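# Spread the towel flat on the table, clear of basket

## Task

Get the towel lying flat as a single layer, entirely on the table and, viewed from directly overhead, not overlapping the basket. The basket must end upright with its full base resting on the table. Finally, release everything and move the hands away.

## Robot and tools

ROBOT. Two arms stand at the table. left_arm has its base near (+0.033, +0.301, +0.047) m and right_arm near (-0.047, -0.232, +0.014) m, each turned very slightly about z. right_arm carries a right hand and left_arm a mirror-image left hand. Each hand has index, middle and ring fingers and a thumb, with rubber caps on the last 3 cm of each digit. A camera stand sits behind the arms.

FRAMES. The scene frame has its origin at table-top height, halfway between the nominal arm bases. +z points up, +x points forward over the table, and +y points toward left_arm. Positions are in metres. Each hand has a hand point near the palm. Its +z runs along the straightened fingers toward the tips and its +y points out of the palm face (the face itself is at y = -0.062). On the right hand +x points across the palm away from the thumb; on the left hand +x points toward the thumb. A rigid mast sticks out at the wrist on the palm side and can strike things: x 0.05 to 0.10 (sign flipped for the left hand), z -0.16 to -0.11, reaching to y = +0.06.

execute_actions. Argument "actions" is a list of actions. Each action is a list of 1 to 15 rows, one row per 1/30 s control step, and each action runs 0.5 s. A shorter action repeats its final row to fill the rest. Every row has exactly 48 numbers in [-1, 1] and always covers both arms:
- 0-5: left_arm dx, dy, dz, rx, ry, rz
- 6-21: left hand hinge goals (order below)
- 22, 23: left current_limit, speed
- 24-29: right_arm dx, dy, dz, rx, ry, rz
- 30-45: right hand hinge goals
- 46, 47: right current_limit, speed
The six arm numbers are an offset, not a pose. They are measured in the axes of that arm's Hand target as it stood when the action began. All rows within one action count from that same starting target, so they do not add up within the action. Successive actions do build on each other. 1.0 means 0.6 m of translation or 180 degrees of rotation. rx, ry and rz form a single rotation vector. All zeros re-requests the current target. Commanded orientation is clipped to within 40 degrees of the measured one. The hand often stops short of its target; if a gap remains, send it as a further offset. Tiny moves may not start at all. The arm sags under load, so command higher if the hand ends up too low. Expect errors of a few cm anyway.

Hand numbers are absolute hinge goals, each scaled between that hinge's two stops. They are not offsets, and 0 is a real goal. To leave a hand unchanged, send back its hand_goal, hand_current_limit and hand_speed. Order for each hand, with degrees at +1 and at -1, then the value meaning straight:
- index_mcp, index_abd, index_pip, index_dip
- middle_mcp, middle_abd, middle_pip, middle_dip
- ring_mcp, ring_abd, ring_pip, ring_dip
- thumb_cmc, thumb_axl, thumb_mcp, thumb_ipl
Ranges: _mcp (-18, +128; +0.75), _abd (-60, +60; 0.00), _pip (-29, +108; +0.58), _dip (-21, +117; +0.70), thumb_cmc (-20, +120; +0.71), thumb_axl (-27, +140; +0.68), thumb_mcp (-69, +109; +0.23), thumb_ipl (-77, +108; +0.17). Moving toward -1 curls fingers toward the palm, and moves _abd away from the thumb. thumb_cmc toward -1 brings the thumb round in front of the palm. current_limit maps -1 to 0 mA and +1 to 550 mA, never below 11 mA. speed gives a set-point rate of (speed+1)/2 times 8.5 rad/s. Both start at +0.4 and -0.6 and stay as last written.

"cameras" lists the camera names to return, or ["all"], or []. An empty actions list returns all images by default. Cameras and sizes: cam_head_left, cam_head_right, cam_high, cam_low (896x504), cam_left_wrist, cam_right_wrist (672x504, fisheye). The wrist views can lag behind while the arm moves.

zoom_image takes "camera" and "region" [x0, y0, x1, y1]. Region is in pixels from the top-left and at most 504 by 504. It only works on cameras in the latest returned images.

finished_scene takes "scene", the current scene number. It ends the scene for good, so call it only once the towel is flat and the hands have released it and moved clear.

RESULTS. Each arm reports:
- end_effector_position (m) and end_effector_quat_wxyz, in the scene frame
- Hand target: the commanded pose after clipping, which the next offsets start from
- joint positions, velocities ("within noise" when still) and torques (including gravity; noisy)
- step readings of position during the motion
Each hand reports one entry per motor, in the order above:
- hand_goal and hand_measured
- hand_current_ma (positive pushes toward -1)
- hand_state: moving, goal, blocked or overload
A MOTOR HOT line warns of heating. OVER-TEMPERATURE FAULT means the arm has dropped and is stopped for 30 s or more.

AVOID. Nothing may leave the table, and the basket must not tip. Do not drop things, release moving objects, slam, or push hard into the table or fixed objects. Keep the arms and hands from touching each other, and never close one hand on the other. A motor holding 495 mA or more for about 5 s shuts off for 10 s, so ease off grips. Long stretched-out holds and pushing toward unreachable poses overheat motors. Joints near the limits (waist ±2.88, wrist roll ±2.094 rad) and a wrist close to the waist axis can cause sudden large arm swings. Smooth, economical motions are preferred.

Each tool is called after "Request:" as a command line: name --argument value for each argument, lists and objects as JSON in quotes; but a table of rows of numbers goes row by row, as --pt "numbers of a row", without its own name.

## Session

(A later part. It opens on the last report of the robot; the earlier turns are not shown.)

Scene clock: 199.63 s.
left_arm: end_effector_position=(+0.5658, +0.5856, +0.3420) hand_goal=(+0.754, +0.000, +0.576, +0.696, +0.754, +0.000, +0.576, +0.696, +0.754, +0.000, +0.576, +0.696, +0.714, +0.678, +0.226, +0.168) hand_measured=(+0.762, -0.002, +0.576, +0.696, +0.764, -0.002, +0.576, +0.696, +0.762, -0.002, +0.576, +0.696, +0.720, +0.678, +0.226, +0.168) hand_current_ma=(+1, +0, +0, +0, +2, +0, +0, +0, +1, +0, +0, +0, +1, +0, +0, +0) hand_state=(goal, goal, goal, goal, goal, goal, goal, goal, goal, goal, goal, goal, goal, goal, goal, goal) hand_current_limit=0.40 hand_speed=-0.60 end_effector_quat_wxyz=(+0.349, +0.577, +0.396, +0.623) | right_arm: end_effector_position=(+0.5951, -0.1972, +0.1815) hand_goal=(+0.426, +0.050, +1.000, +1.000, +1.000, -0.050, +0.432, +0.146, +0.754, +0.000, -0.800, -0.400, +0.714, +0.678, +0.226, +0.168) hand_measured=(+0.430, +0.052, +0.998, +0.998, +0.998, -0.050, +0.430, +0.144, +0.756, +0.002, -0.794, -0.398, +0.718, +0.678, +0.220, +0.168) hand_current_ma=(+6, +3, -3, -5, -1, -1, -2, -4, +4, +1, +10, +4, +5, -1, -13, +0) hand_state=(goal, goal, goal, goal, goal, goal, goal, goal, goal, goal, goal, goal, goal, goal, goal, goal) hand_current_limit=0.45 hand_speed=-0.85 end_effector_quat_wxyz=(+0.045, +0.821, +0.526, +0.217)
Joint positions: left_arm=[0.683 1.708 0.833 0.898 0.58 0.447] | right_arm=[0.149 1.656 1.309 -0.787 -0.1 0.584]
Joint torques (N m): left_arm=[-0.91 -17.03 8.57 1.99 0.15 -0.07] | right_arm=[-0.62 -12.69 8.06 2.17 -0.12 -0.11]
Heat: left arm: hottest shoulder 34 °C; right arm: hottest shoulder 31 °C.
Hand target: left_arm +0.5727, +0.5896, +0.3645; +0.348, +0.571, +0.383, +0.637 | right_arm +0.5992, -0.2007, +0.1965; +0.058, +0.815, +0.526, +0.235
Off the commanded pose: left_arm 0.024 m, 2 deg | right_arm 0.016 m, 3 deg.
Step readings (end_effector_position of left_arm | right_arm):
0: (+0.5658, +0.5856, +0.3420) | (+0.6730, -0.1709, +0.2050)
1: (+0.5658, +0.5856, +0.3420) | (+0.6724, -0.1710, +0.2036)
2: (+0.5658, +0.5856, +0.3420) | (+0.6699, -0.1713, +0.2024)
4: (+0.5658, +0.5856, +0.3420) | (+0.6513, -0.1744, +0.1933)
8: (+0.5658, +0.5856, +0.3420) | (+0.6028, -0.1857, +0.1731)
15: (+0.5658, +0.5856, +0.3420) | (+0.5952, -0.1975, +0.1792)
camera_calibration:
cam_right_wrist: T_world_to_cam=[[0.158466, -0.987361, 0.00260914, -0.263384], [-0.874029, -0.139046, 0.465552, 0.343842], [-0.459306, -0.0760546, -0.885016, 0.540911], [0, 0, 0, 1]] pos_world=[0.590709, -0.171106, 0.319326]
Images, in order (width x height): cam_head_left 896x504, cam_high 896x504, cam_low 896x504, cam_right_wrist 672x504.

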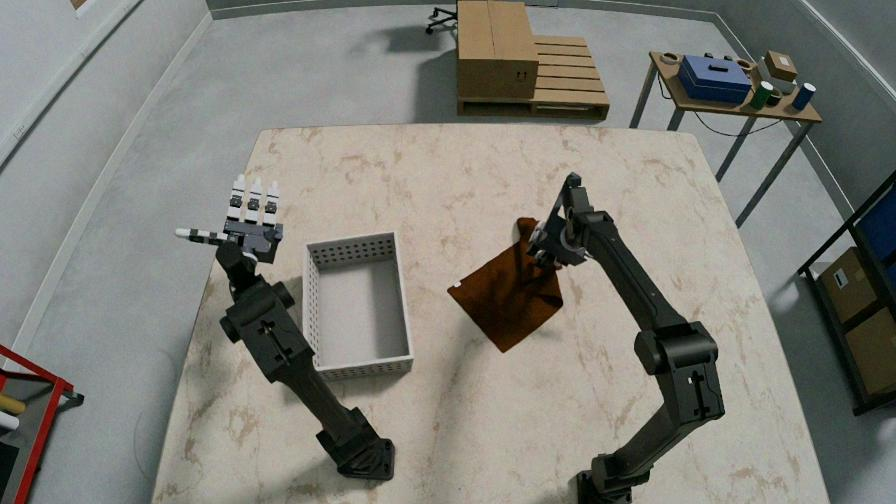

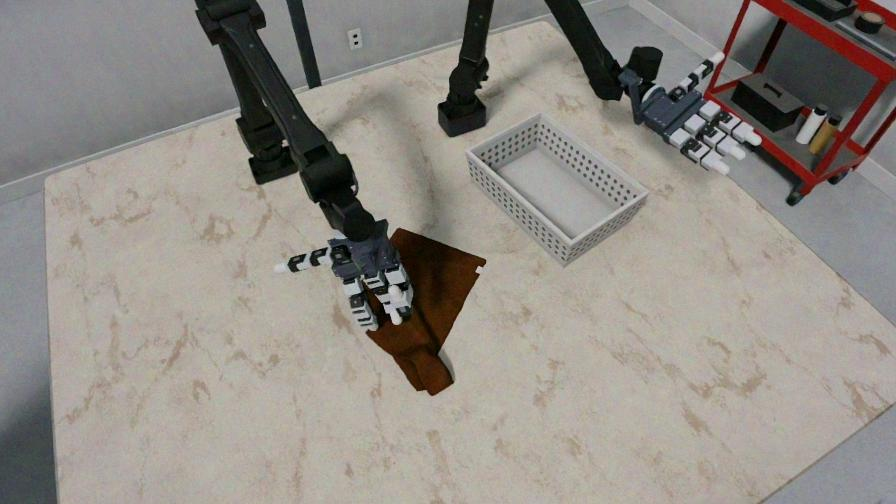

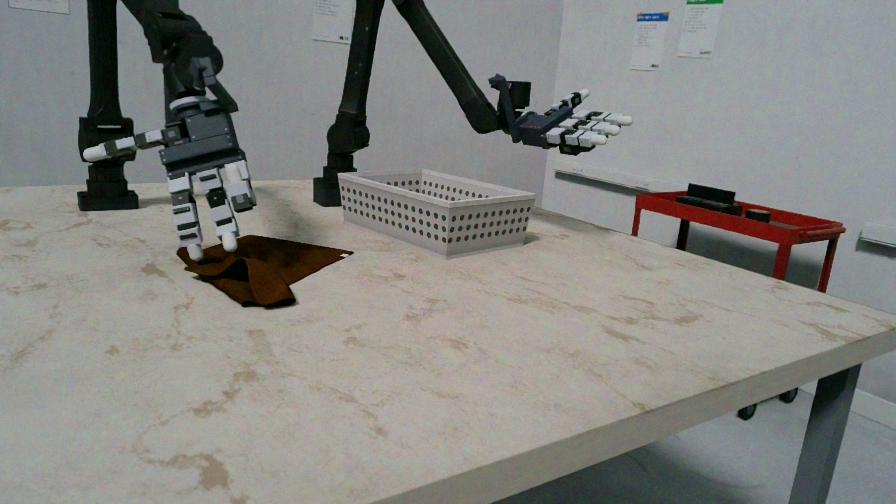

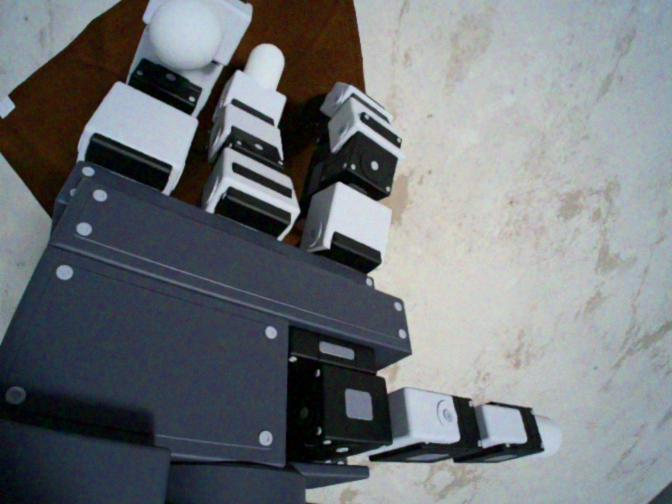

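Request:
execute_actions --actions '[[[0,0,0,0,0,0,0.754,0,0.576,0.696,0.754,0,0.576,0.696,0.754,0,0.576,0.696,0.714,0.678,0.226,0.168,0.4,-0.6,-0.0118,-0.0483,0.0713,0,0,0,0.426,0.05,1,1,1,-0.05,0.432,0.146,0.754,0,-0.8,-0.4,0.714,0.678,0.226,0.168,0.45,-0.85]]]' --cameras '["cam_low","cam_high","cam_right_wrist"]'

Request:
zoom_image --camera "cam_low" --region '[140, 180, 380, 340]'

Request:
zoom_image --camera "cam_high" --region '[330, 230, 520, 430]'

Scene clock: 201.00 s.
left_arm: end_effector_position=(+0.5658, +0.5856, +0.3420) hand_goal=(+0.754, +0.000, +0.576, +0.696, +0.754, +0.000, +0.576, +0.696, +0.754, +0.000, +0.576, +0.696, +0.714, +0.678, +0.226, +0.168) hand_measured=(+0.762, -0.002, +0.576, +0.696, +0.764, -0.002, +0.576, +0.696, +0.762, -0.002, +0.576, +0.696, +0.720, +0.678, +0.226, +0.168) hand_current_ma=(+1, +0, +0, +0, +2, +0, +0, +0, +1, +0, +0, +0, +1, +0, +0, +0) hand_state=(goal, goal, goal, goal, goal, goal, goal, goal, goal, goal, goal, goal, goal, goal, goal, goal) hand_current_limit=0.40 hand_speed=-0.60 end_effector_quat_wxyz=(+0.349, +0.577, +0.396, +0.623) | right_arm: end_effector_position=(+0.5919, -0.1998, +0.1585) hand_goal=(+0.426, +0.050, +1.000, +1.000, +1.000, -0.050, +0.432, +0.146, +0.754, +0.000, -0.800, -0.400, +0.714, +0.678, +0.226, +0.168) hand_measured=(+0.418, +0.050, +0.998, +1.000, +0.998, -0.050, +0.430, +0.144, +0.756, +0.002, -0.794, -0.398, +0.718, +0.678, +0.220, +0.168) hand_current_ma=(-19, +0, -2, +0, -1, -1, -2, -4, +4, +1, +10, +4, +6, -1, -13, +0) hand_state=(goal, goal, goal, goal, goal, goal, goal, goal, goal, goal, goal, goal, goal, goal, goal, goal) hand_current_limit=0.45 hand_speed=-0.85 end_effector_quat_wxyz=(+0.065, +0.817, +0.523, +0.233)
Joint positions: left_arm=[0.683 1.708 0.833 0.898 0.58 0.447] | right_arm=[0.152 1.658 1.222 -0.652 -0.077 0.584]
Joint torques (N m): left_arm=[-0.97 -17.08 8.54 1.95 0.17 -0.05] | right_arm=[1.08 -9.99 7.32 2.22 -0.01 0.12]
Heat: left arm: hottest shoulder 34 °C; right arm: hottest shoulder 31 °C.
Hand target: left_arm +0.5727, +0.5896, +0.3645; +0.348, +0.571, +0.383, +0.637 | right_arm +0.5917, -0.1877, +0.1465; +0.058, +0.815, +0.526, +0.235
Off the commanded pose: left_arm 0.024 m, 2 deg | right_arm 0.017 m, 1 deg.
Step readings (end_effector_position of left_arm | right_arm):
0: (+0.5658, +0.5856, +0.3420) | (+0.5951, -0.1972, +0.1815)
1: (+0.5658, +0.5856, +0.3420) | (+0.5954, -0.1972, +0.1817)
2: (+0.5658, +0.5856, +0.3420) | (+0.5960, -0.1971, +0.1802)
4: (+0.5658, +0.5856, +0.3420) | (+0.5960, -0.1974, +0.1743)
8: (+0.5658, +0.5856, +0.3420) | (+0.5891, -0.1994, +0.1569)
15: (+0.5658, +0.5856, +0.3420) | (+0.5916, -0.1999, +0.1582)
camera_calibration:
cam_right_wrist: T_world_to_cam=[[0.150801, -0.988263, 0.024408, -0.26455], [-0.896479, -0.126306, 0.424703, 0.3737], [-0.416636, -0.0859269, -0.905003, 0.494856], [0, 0, 0, 1]] pos_world=[0.581083, -0.171723, 0.295592]
Images, in order (width x height): cam_high 896x504, cam_low 896x504, cam_right_wrist 672x504.

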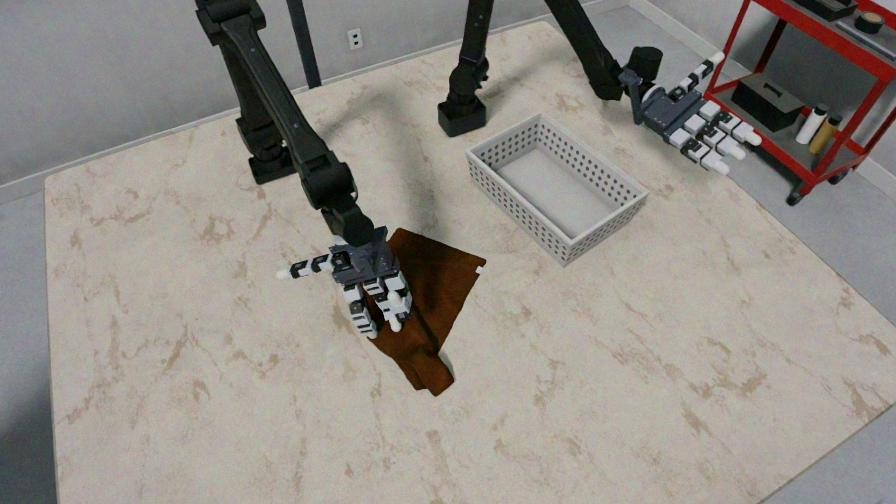

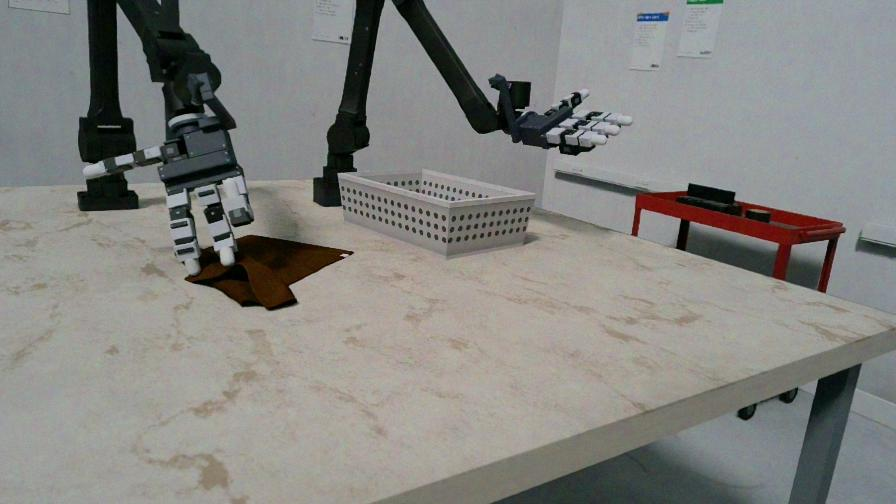

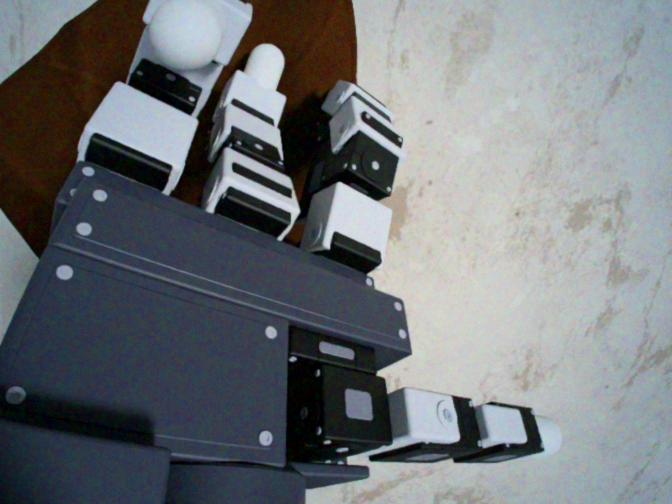

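Scaled by 2.100 from the camera's 896x504 image, which has a finer 1280x720 frame.

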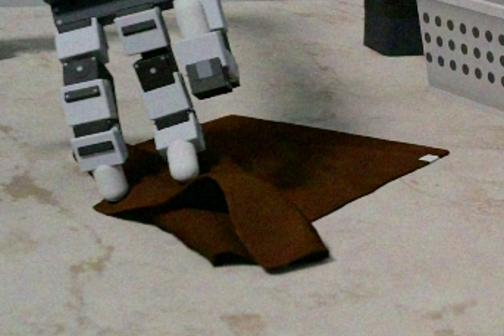

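Scaled by 2.520 from the camera's 896x504 image, which has a finer 1280x720 frame.

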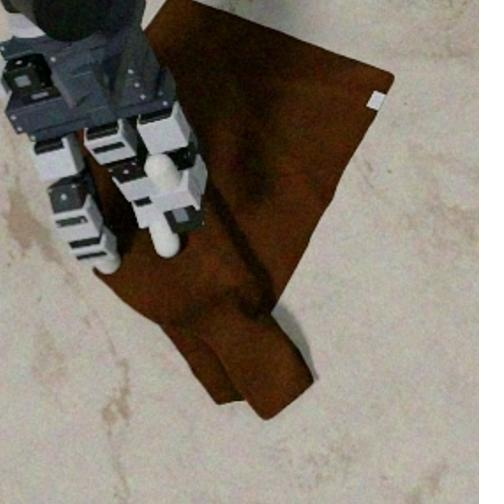

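Request:
execute_actions --actions '[[[0,0,0,0,0,0,0.754,0,0.576,0.696,0.754,0,0.576,0.696,0.754,0,0.576,0.696,0.714,0.678,0.226,0.168,0.4,-0.6,0.054,0.0015,-0.0023,0,-0.1,0,0.426,0.05,1,1,1,-0.05,0.432,0.146,0.754,0,-0.8,-0.4,0.714,0.678,0.226,0.168,0.45,-0.85]]]' --cameras '["cam_low","cam_high","cam_right_wrist"]'

Request:
zoom_image --camera "cam_low" --region '[140, 180, 380, 340]'

Request:
zoom_image --camera "cam_high" --region '[330, 230, 520, 430]'

Scene clock: 203.10 s.
left_arm: end_effector_position=(+0.5658, +0.5856, +0.3420) hand_goal=(+0.754, +0.000, +0.576, +0.696, +0.754, +0.000, +0.576, +0.696, +0.754, +0.000, +0.576, +0.696, +0.714, +0.678, +0.226, +0.168) hand_measured=(+0.762, -0.002, +0.576, +0.696, +0.764, -0.002, +0.576, +0.696, +0.762, -0.002, +0.576, +0.696, +0.720, +0.678, +0.226, +0.168) hand_current_ma=(+1, +0, +0, +0, +2, +0, +0, +0, +1, +0, +0, +0, +1, +0, +0, +0) hand_state=(goal, goal, goal, goal, goal, goal, goal, goal, goal, goal, goal, goal, goal, goal, goal, goal) hand_current_limit=0.40 hand_speed=-0.60 end_effector_quat_wxyz=(+0.349, +0.577, +0.396, +0.623) | right_arm: end_effector_position=(+0.5886, -0.1638, +0.1516) hand_goal=(+0.426, +0.050, +1.000, +1.000, +1.000, -0.050, +0.432, +0.146, +0.754, +0.000, -0.800, -0.400, +0.714, +0.678, +0.226, +0.168) hand_measured=(+0.428, +0.050, +0.998, +1.000, +0.972, -0.056, +0.408, +0.126, +0.756, +0.002, -0.794, -0.398, +0.718, +0.678, +0.220, +0.168) hand_current_ma=(+4, +0, -4, -1, -84, -11, -67, -53, +4, +1, +10, +4, +6, -1, -13, +0) hand_state=(goal, goal, goal, goal, blocked, goal, blocked, blocked, goal, goal, goal, goal, goal, goal, goal, goal) hand_current_limit=0.45 hand_speed=-0.85 end_effector_quat_wxyz=(+0.139, +0.839, +0.516, +0.100)
Joint positions: left_arm=[0.683 1.708 0.833 0.898 0.58 0.447] | right_arm=[0.296 1.779 1.395 -0.913 0.211 0.716]
Joint torques (N m): left_arm=[-0.85 -16.91 8.62 1.81 0.15 -0.06] | right_arm=[-0.38 -10.52 11.79 -0.14 0.19 0.13]
Heat: left arm: hottest shoulder 34 °C; right arm: hottest shoulder 31 °C.
Hand target: left_arm +0.5727, +0.5896, +0.3645; +0.348, +0.571, +0.383, +0.637 | right_arm +0.6028, -0.1596, +0.1585; +0.140, +0.842, +0.510, +0.105
Off the commanded pose: left_arm 0.024 m, 2 deg | right_arm 0.016 m, 1 deg.
Step readings (end_effector_position of left_arm | right_arm):
0: (+0.5658, +0.5856, +0.3420) | (+0.5922, -0.1998, +0.1588)
1: (+0.5658, +0.5856, +0.3420) | (+0.5921, -0.2002, +0.1588)
2: (+0.5658, +0.5856, +0.3420) | (+0.5898, -0.2040, +0.1575)
4: (+0.5658, +0.5856, +0.3420) | (+0.5848, -0.2106, +0.1568)
8: (+0.5658, +0.5856, +0.3420) | (+0.5854, -0.1853, +0.1517)
15: (+0.5658, +0.5856, +0.3420) | (+0.5886, -0.1584, +0.1515)
camera_calibration:
cam_right_wrist: T_world_to_cam=[[0.086959, -0.962613, 0.256541, -0.221573], [-0.824686, 0.0749059, 0.560609, 0.348323], [-0.558866, -0.260316, -0.78734, 0.527579], [0, 0, 0, 1]] pos_world=[0.601371, -0.102043, 0.276953]
Images, in order (width x height): cam_high 896x504, cam_low 896x504, cam_right_wrist 672x504.

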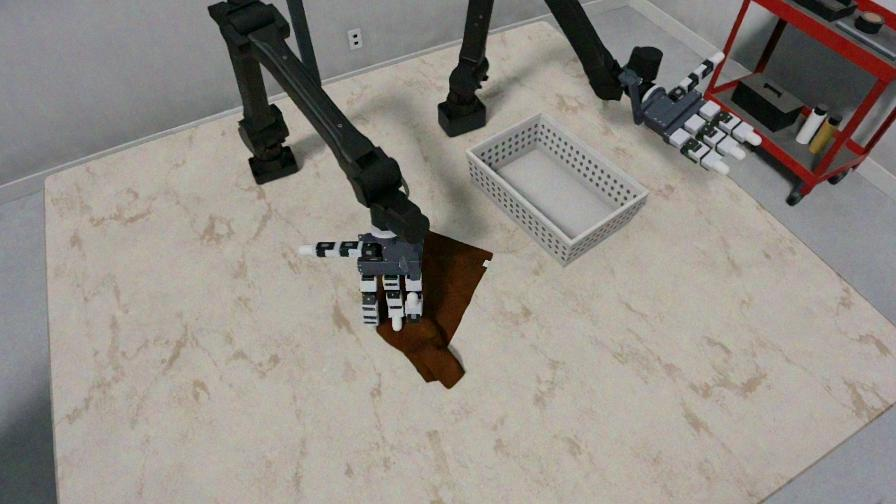

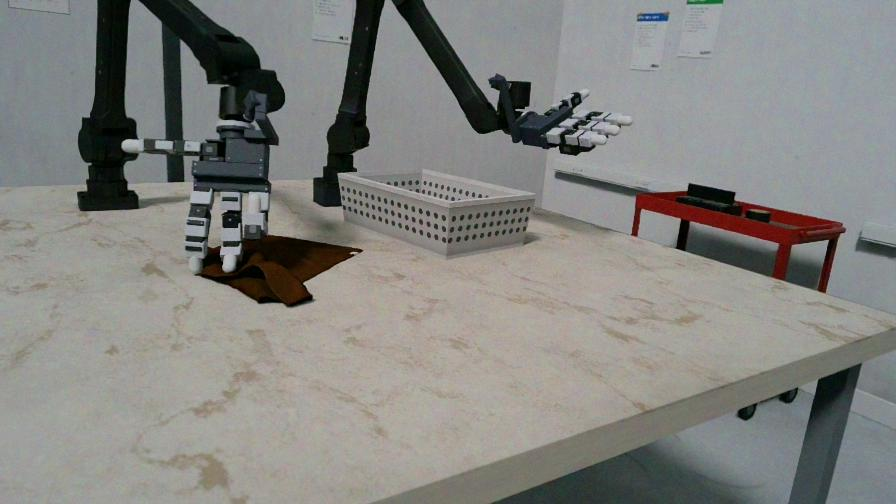

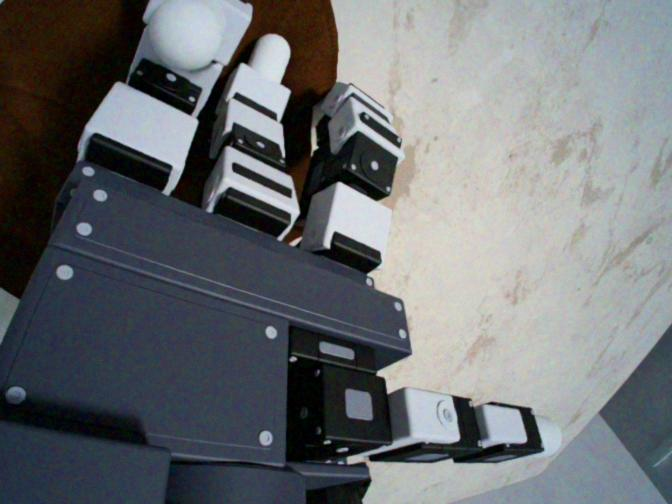

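Scaled by 2.100 from the camera's 896x504 image, which has a finer 1280x720 frame.

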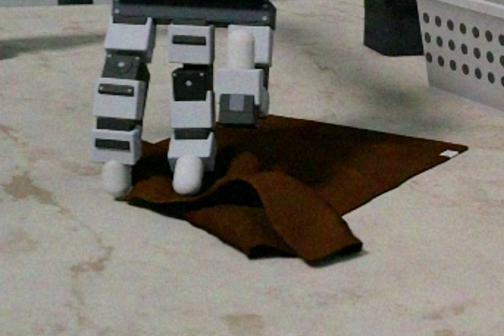

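Scaled by 2.520 from the camera's 896x504 image, which has a finer 1280x720 frame.

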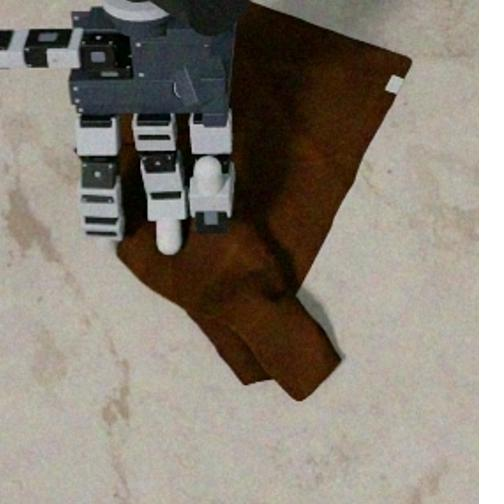

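Request:
execute_actions --actions '[[[0,0,0,0,0,0,0.754,0,0.576,0.696,0.754,0,0.576,0.696,0.754,0,0.576,0.696,0.714,0.678,0.226,0.168,0.4,-0.6,0.01,0.0113,-0.045,0,0,0,0.426,0.05,1,1,1,-0.05,0.432,0.146,0.754,0,-0.8,-0.4,0.714,0.678,0.226,0.168,0.45,-0.85]],[[0,0,0,0,0,0,0.754,0,0.576,0.696,0.754,0,0.576,0.696,0.754,0,0.576,0.696,0.714,0.678,0.226,0.168,0.4,-0.6,0.025,0,0,0,0,0,0.426,0.05,1,1,1,-0.05,0.432,0.146,0.754,0,-0.8,-0.4,0.714,0.678,0.226,0.168,0.45,-0.85]]]' --cameras '["cam_low","cam_high","cam_right_wrist"]'

Request:
zoom_image --camera "cam_low" --region '[140, 180, 380, 340]'

Request:
zoom_image --camera "cam_high" --region '[330, 230, 520, 430]'

Scene clock: 205.67 s.
left_arm: end_effector_position=(+0.5658, +0.5856, +0.3420) hand_goal=(+0.754, +0.000, +0.576, +0.696, +0.754, +0.000, +0.576, +0.696, +0.754, +0.000, +0.576, +0.696, +0.714, +0.678, +0.226, +0.168) hand_measured=(+0.762, -0.002, +0.576, +0.696, +0.764, -0.002, +0.576, +0.696, +0.762, -0.002, +0.576, +0.696, +0.720, +0.678, +0.226, +0.168) hand_current_ma=(+1, +0, +0, +0, +2, +0, +0, +0, +1, +0, +0, +0, +1, +0, +0, +0) hand_state=(goal, goal, goal, goal, goal, goal, goal, goal, goal, goal, goal, goal, goal, goal, goal, goal) hand_current_limit=0.40 hand_speed=-0.60 end_effector_quat_wxyz=(+0.349, +0.577, +0.396, +0.623) | right_arm: end_effector_position=(+0.5883, -0.1523, +0.1598) hand_goal=(+0.426, +0.050, +1.000, +1.000, +1.000, -0.050, +0.432, +0.146, +0.754, +0.000, -0.800, -0.400, +0.714, +0.678, +0.226, +0.168) hand_measured=(+0.428, +0.050, +0.998, +1.000, +0.996, -0.054, +0.430, +0.144, +0.756, +0.002, -0.794, -0.398, +0.718, +0.678, +0.220, +0.168) hand_current_ma=(+2, +0, -4, -1, -6, -4, -3, -4, +4, +1, +10, +4, +6, -1, -13, +0) hand_state=(goal, goal, goal, goal, goal, goal, goal, goal, goal, goal, goal, goal, goal, goal, goal, goal) hand_current_limit=0.45 hand_speed=-0.85 end_effector_quat_wxyz=(+0.130, +0.844, +0.515, +0.079)
Joint positions: left_arm=[0.683 1.708 0.833 0.898 0.58 0.447] | right_arm=[0.316 1.8 1.464 -1.013 0.211 0.748]
Joint torques (N m): left_arm=[-1.2 -16.97 8.65 1.78 0.16 -0.07] | right_arm=[0.73 -11.93 13.34 0.12 0.44 0.13]
Heat: left arm: hottest shoulder 34 °C; right arm: hottest shoulder 31 °C.
Hand target: left_arm +0.5727, +0.5896, +0.3645; +0.348, +0.571, +0.383, +0.637 | right_arm +0.6094, -0.1405, +0.1869; +0.140, +0.842, +0.510, +0.105
Off the commanded pose: left_arm 0.024 m, 2 deg | right_arm 0.036 m, 3 deg.
Step readings (end_effector_position of left_arm | right_arm):
0: (+0.5658, +0.5856, +0.3420) | (+0.5886, -0.1638, +0.1516)
1: (+0.5658, +0.5856, +0.3420) | (+0.5883, -0.1639, +0.1514)
2: (+0.5658, +0.5856, +0.3420) | (+0.5881, -0.1640, +0.1521)
4: (+0.5658, +0.5856, +0.3420) | (+0.5861, -0.1646, +0.1528)
8: (+0.5658, +0.5856, +0.3420) | (+0.5840, -0.1655, +0.1558)
15: (+0.5658, +0.5856, +0.3420) | (+0.5817, -0.1663, +0.1557)
16: (+0.5658, +0.5856, +0.3420) | (+0.5818, -0.1663, +0.1562)
17: (+0.5658, +0.5856, +0.3420) | (+0.5819, -0.1664, +0.1568)
19: (+0.5658, +0.5856, +0.3420) | (+0.5834, -0.1641, +0.1585)
23: (+0.5658, +0.5856, +0.3420) | (+0.5875, -0.1573, +0.1599)
30: (+0.5658, +0.5856, +0.3420) | (+0.5871, -0.1475, +0.1585)
camera_calibration:
cam_right_wrist: T_world_to_cam=[[0.0885878, -0.962156, 0.257699, -0.213783], [-0.797376, 0.0865472, 0.597245, 0.322441], [-0.596946, -0.258392, -0.759532, 0.555037], [0, 0, 0, 1]] pos_world=[0.607372, -0.090182, 0.284084]
Images, in order (width x height): cam_high 896x504, cam_low 896x504, cam_right_wrist 672x504.

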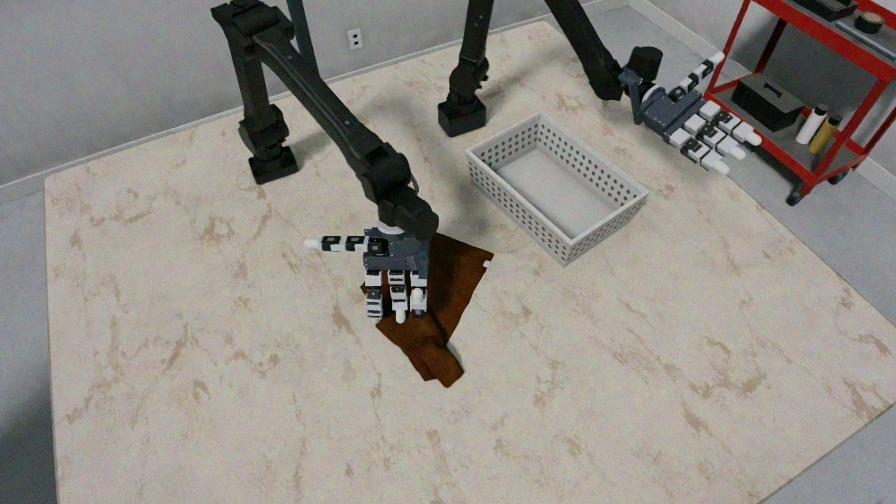

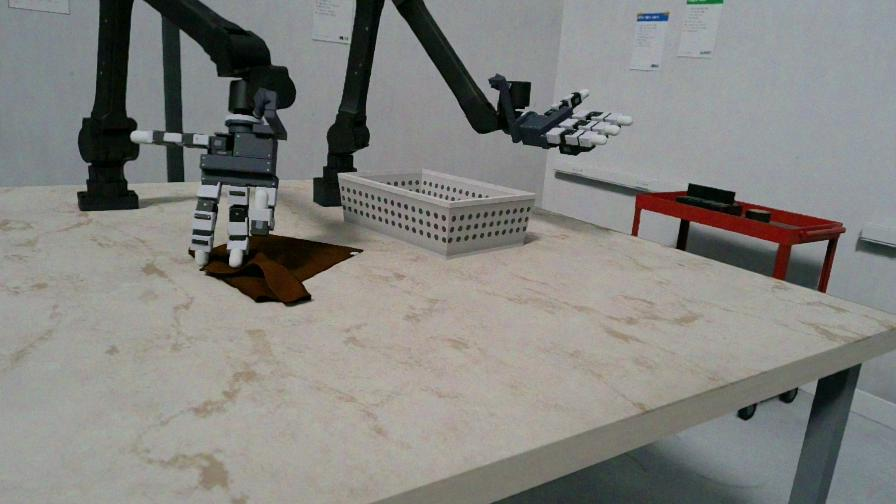

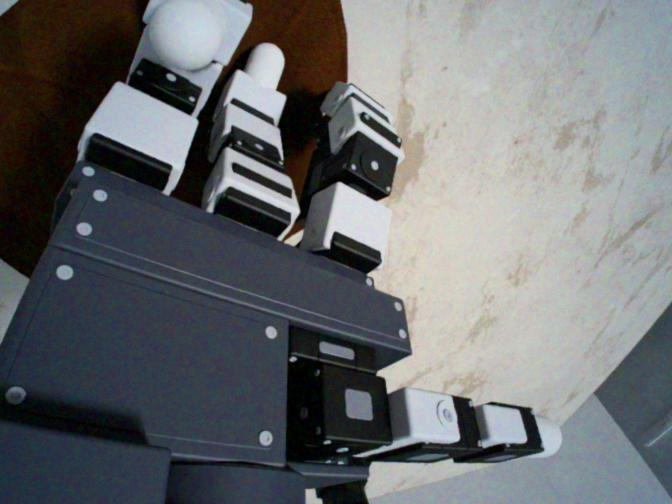

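Scaled by 2.100 from the camera's 896x504 image, which has a finer 1280x720 frame.

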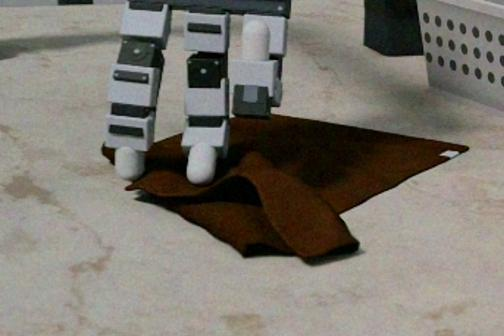

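Scaled by 2.520 from the camera's 896x504 image, which has a finer 1280x720 frame.

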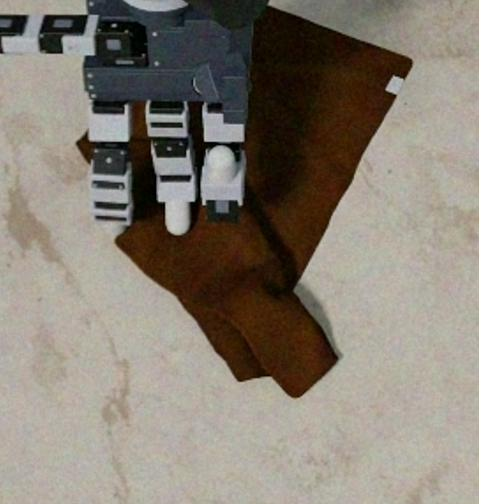

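Request:
execute_actions --actions '[[[0,0,0,0,0,0,0.754,0,0.576,0.696,0.754,0,0.576,0.696,0.754,0,0.576,0.696,0.714,0.678,0.226,0.168,0.4,-0.6,0.0417,0.01,-0.01,0,0,0,0.426,0.05,1,1,1,-0.05,0.432,0.146,0.754,0,-0.8,-0.4,0.714,0.678,0.226,0.168,0.45,-0.85]],[[0,0,0,0,0,0,0.754,0,0.576,0.696,0.754,0,0.576,0.696,0.754,0,0.576,0.696,0.714,0.678,0.226,0.168,0.4,-0.6,0,-0.02,0.055,0,0,0,0.426,0.05,1,1,1,-0.05,0.432,0.146,0.754,0,-0.8,-0.4,0.714,0.678,0.226,0.168,0.45,-0.85]]]' --cameras '["cam_low","cam_high","cam_right_wrist"]'

Request:
zoom_image --camera "cam_low" --region '[140, 180, 380, 340]'

Request:
zoom_image --camera "cam_high" --region '[330, 230, 520, 430]'

Scene clock: 207.60 s.
left_arm: end_effector_position=(+0.5658, +0.5856, +0.3420) hand_goal=(+0.754, +0.000, +0.576, +0.696, +0.754, +0.000, +0.576, +0.696, +0.754, +0.000, +0.576, +0.696, +0.714, +0.678, +0.226, +0.168) hand_measured=(+0.762, -0.002, +0.576, +0.696, +0.764, -0.002, +0.576, +0.696, +0.762, -0.002, +0.576, +0.696, +0.720, +0.678, +0.226, +0.168) hand_current_ma=(+1, +0, +0, +0, +2, +0, +0, +0, +1, +0, +0, +0, +1, +0, +0, +0) hand_state=(goal, goal, goal, goal, goal, goal, goal, goal, goal, goal, goal, goal, goal, goal, goal, goal) hand_current_limit=0.40 hand_speed=-0.60 end_effector_quat_wxyz=(+0.349, +0.577, +0.396, +0.623) | right_arm: end_effector_position=(+0.6101, -0.1212, +0.1559) hand_goal=(+0.426, +0.050, +1.000, +1.000, +1.000, -0.050, +0.432, +0.146, +0.754, +0.000, -0.800, -0.400, +0.714, +0.678, +0.226, +0.168) hand_measured=(+0.430, +0.054, +1.000, +1.000, +1.000, -0.046, +0.430, +0.140, +0.756, +0.002, -0.794, -0.398, +0.718, +0.678, +0.220, +0.168) hand_current_ma=(+8, +5, +0, +0, +0, +5, -4, -9, +4, +1, +10, +4, +6, -1, -13, +0) hand_state=(goal, goal, goal, goal, goal, goal, goal, goal, goal, goal, goal, goal, goal, goal, goal, goal) hand_current_limit=0.45 hand_speed=-0.85 end_effector_quat_wxyz=(+0.133, +0.840, +0.519, +0.086)
Joint positions: left_arm=[0.683 1.708 0.833 0.898 0.58 0.447] | right_arm=[0.356 1.871 1.552 -1.022 0.222 0.774]
Joint torques (N m): left_arm=[-0.91 -16.85 8.58 1.8 0.17 -0.07] | right_arm=[0.15 -12.16 9.94 1.83 0.34 0.12]
Heat: left arm: hottest shoulder 34 °C; right arm: hottest shoulder 31 °C.
Hand target: left_arm +0.5727, +0.5896, +0.3645; +0.348, +0.571, +0.383, +0.637 | right_arm +0.6244, -0.1191, +0.1603; +0.140, +0.842, +0.510, +0.105
Off the commanded pose: left_arm 0.024 m, 2 deg | right_arm 0.015 m, 3 deg.
Step readings (end_effector_position of left_arm | right_arm):
0: (+0.5658, +0.5856, +0.3420) | (+0.5883, -0.1523, +0.1598)
1: (+0.5658, +0.5856, +0.3420) | (+0.5880, -0.1524, +0.1587)
2: (+0.5658, +0.5856, +0.3420) | (+0.5883, -0.1514, +0.1594)
4: (+0.5658, +0.5856, +0.3420) | (+0.5918, -0.1500, +0.1609)
8: (+0.5658, +0.5856, +0.3420) | (+0.6010, -0.1395, +0.1654)
15: (+0.5658, +0.5856, +0.3420) | (+0.6027, -0.1246, +0.1683)
16: (+0.5658, +0.5856, +0.3420) | (+0.6026, -0.1236, +0.1683)
17: (+0.5658, +0.5856, +0.3420) | (+0.6025, -0.1237, +0.1673)
19: (+0.5658, +0.5856, +0.3420) | (+0.6044, -0.1234, +0.1654)
23: (+0.5658, +0.5856, +0.3420) | (+0.6093, -0.1228, +0.1560)
30: (+0.5658, +0.5856, +0.3420) | (+0.6101, -0.1212, +0.1559)
camera_calibration:
cam_right_wrist: T_world_to_cam=[[0.0970485, -0.96087, 0.259444, -0.189916], [-0.80674, 0.0767187, 0.585905, 0.34575], [-0.582883, -0.266165, -0.767726, 0.564967], [0, 0, 0, 1]] pos_world=[0.62667, -0.0586358, 0.280436]
Images, in order (width x height): cam_high 896x504, cam_low 896x504, cam_right_wrist 672x504.

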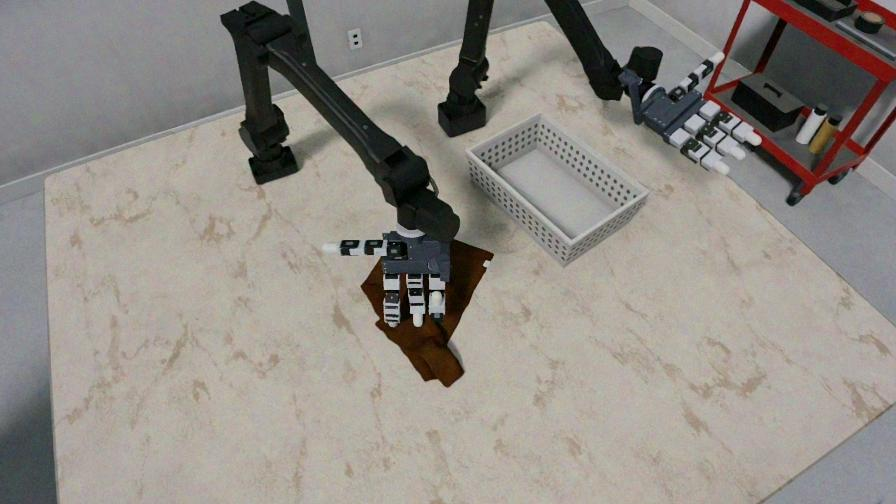

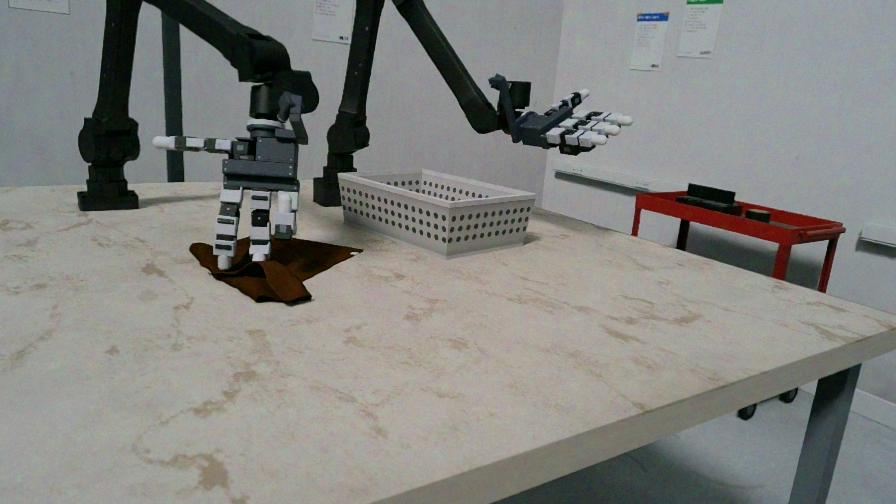

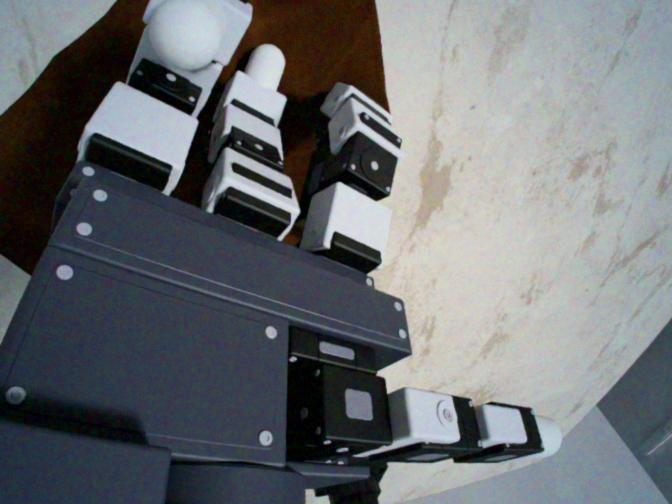

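Scaled by 2.100 from the camera's 896x504 image, which has a finer 1280x720 frame.

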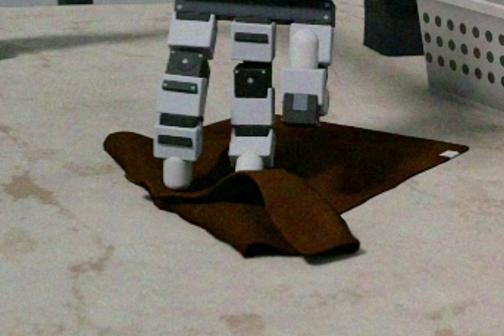

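Scaled by 2.520 from the camera's 896x504 image, which has a finer 1280x720 frame.

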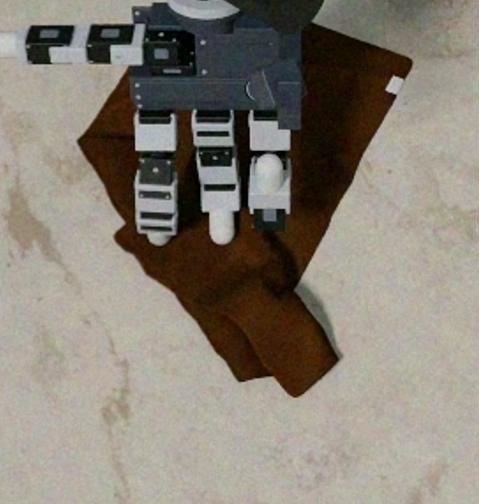

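Request:
execute_actions --actions '[[[0,0,0,0,0,0,0.754,0,0.576,0.696,0.754,0,0.576,0.696,0.754,0,0.576,0.696,0.714,0.678,0.226,0.168,0.4,-0.6,-0.008,-0.004,0.014,0,0,0,0.426,0.05,1,1,1,-0.05,0.432,0.146,0.754,0,-0.8,-0.4,0.714,0.678,0.226,0.168,0.45,-0.88]],[[0,0,0,0,0,0,0.754,0,0.576,0.696,0.754,0,0.576,0.696,0.754,0,0.576,0.696,0.714,0.678,0.226,0.168,0.4,-0.6,0,0,0,0,0,0,0.426,-0.2,1,1,1,0.2,0.432,0.146,0.754,0,-0.8,-0.4,0.714,0.678,0.226,0.168,0.45,-0.88]],[[0,0,0,0,0,0,0.754,0,0.576,0.696,0.754,0,0.576,0.696,0.754,0,0.576,0.696,0.714,0.678,0.226,0.168,0.4,-0.6,0,0,0,0,0,0,0.426,-0.4,1,1,1,0.4,0.432,0.146,0.754,0,-0.8,-0.4,0.714,0.678,0.226,0.168,0.45,-0.88]]]' --cameras '["cam_low","cam_high"]'

Request:
zoom_image --camera "cam_low" --region '[140, 180, 380, 340]'

Request:
zoom_image --camera "cam_high" --region '[330, 230, 520, 430]'

Scene clock: 210.07 s.
left_arm: end_effector_position=(+0.5658, +0.5856, +0.3420) hand_goal=(+0.754, +0.000, +0.576, +0.696, +0.754, +0.000, +0.576, +0.696, +0.754, +0.000, +0.576, +0.696, +0.714, +0.678, +0.226, +0.168) hand_measured=(+0.762, -0.002, +0.576, +0.696, +0.764, -0.002, +0.576, +0.696, +0.762, -0.002, +0.576, +0.696, +0.720, +0.678, +0.226, +0.168) hand_current_ma=(+1, +0, +0, +0, +2, +0, +0, +0, +1, +0, +0, +0, +1, +0, +0, +0) hand_state=(goal, goal, goal, goal, goal, goal, goal, goal, goal, goal, goal, goal, goal, goal, goal, goal) hand_current_limit=0.40 hand_speed=-0.60 end_effector_quat_wxyz=(+0.349, +0.577, +0.396, +0.623) | right_arm: end_effector_position=(+0.6174, -0.1186, +0.1566) hand_goal=(+0.426, -0.400, +1.000, +1.000, +1.000, +0.400, +0.432, +0.146, +0.754, +0.000, -0.800, -0.400, +0.714, +0.678, +0.226, +0.168) hand_measured=(+0.428, -0.180, +1.000, +1.000, +1.000, +0.162, +0.430, +0.142, +0.756, +0.002, -0.794, -0.398, +0.718, +0.678, +0.220, +0.168) hand_current_ma=(+5, +399, +0, +0, +0, -399, -4, -8, +4, +1, +10, +4, +6, -1, -13, +0) hand_state=(goal, blocked, goal, goal, goal, blocked, goal, goal, goal, goal, goal, goal, goal, goal, goal, goal) hand_current_limit=0.45 hand_speed=-0.88 end_effector_quat_wxyz=(+0.136, +0.839, +0.517, +0.101)
Joint positions: left_arm=[0.683 1.708 0.833 0.898 0.58 0.447] | right_arm=[0.356 1.876 1.552 -0.985 0.222 0.774]
Joint torques (N m): left_arm=[-1.08 -16.91 8.54 1.88 0.14 -0.09] | right_arm=[-0.38 -12.69 8.24 1.42 0.29 0.08]
Heat: left arm: hottest shoulder 34 °C; right arm: hottest shoulder 31 °C.
Hand target: left_arm +0.5727, +0.5896, +0.3645; +0.348, +0.571, +0.383, +0.637 | right_arm +0.6229, -0.1233, +0.1514; +0.140, +0.842, +0.510, +0.105
Off the commanded pose: left_arm 0.024 m, 2 deg | right_arm 0.009 m, 1 deg.
Step readings (end_effector_position of left_arm | right_arm):
0: (+0.5658, +0.5856, +0.3420) | (+0.6101, -0.1212, +0.1559)
1: (+0.5658, +0.5856, +0.3420) | (+0.6101, -0.1212, +0.1559)
2: (+0.5658, +0.5856, +0.3420) | (+0.6104, -0.1211, +0.1561)
4: (+0.5658, +0.5856, +0.3420) | (+0.6116, -0.1206, +0.1557)
8: (+0.5658, +0.5856, +0.3420) | (+0.6148, -0.1206, +0.1572)
15: (+0.5658, +0.5856, +0.3420) | (+0.6155, -0.1192, +0.1577)
16: (+0.5658, +0.5856, +0.3420) | (+0.6155, -0.1192, +0.1577)
17: (+0.5658, +0.5856, +0.3420) | (+0.6155, -0.1192, +0.1577)
19: (+0.5658, +0.5856, +0.3420) | (+0.6161, -0.1190, +0.1580)
23: (+0.5658, +0.5856, +0.3420) | (+0.6168, -0.1188, +0.1573)
30: (+0.5658, +0.5856, +0.3420) | (+0.6174, -0.1186, +0.1566)
31: (+0.5658, +0.5856, +0.3420) | (+0.6174, -0.1186, +0.1566)
32: (+0.5658, +0.5856, +0.3420) | (+0.6174, -0.1186, +0.1566)
34: (+0.5658, +0.5856, +0.3420) | (+0.6174, -0.1186, +0.1566)
38: (+0.5658, +0.5856, +0.3420) | (+0.6174, -0.1186, +0.1566)
45: (+0.5658, +0.5856, +0.3420) | (+0.6174, -0.1186, +0.1566)
Images, in order (width x height): cam_high 896x504, cam_low 896x504.

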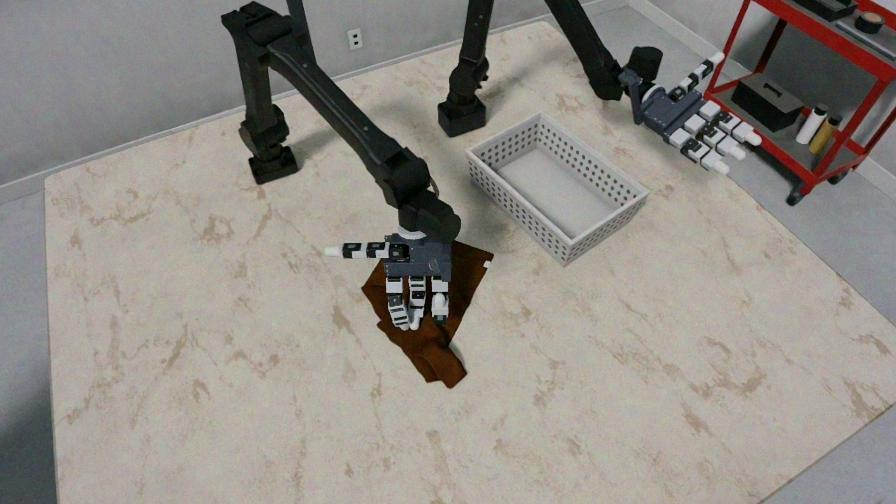

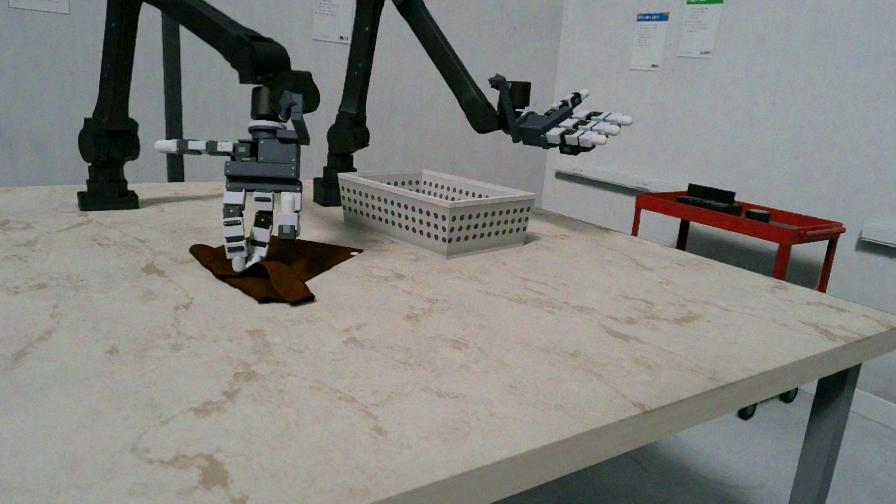

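Scaled by 2.100 from the camera's 896x504 image, which has a finer 1280x720 frame.

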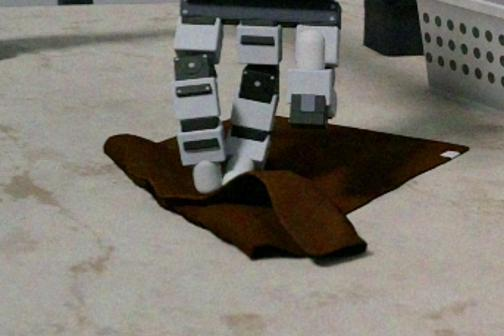

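Scaled by 2.520 from the camera's 896x504 image, which has a finer 1280x720 frame.

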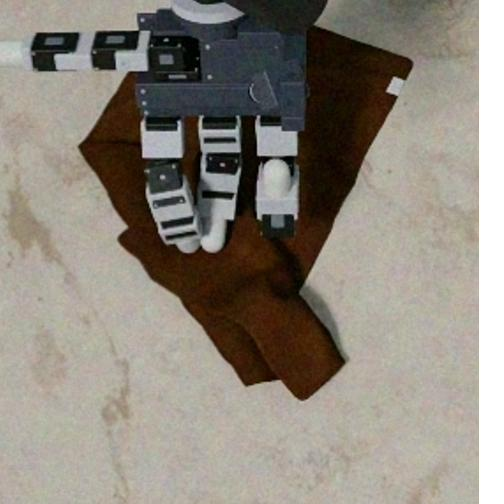

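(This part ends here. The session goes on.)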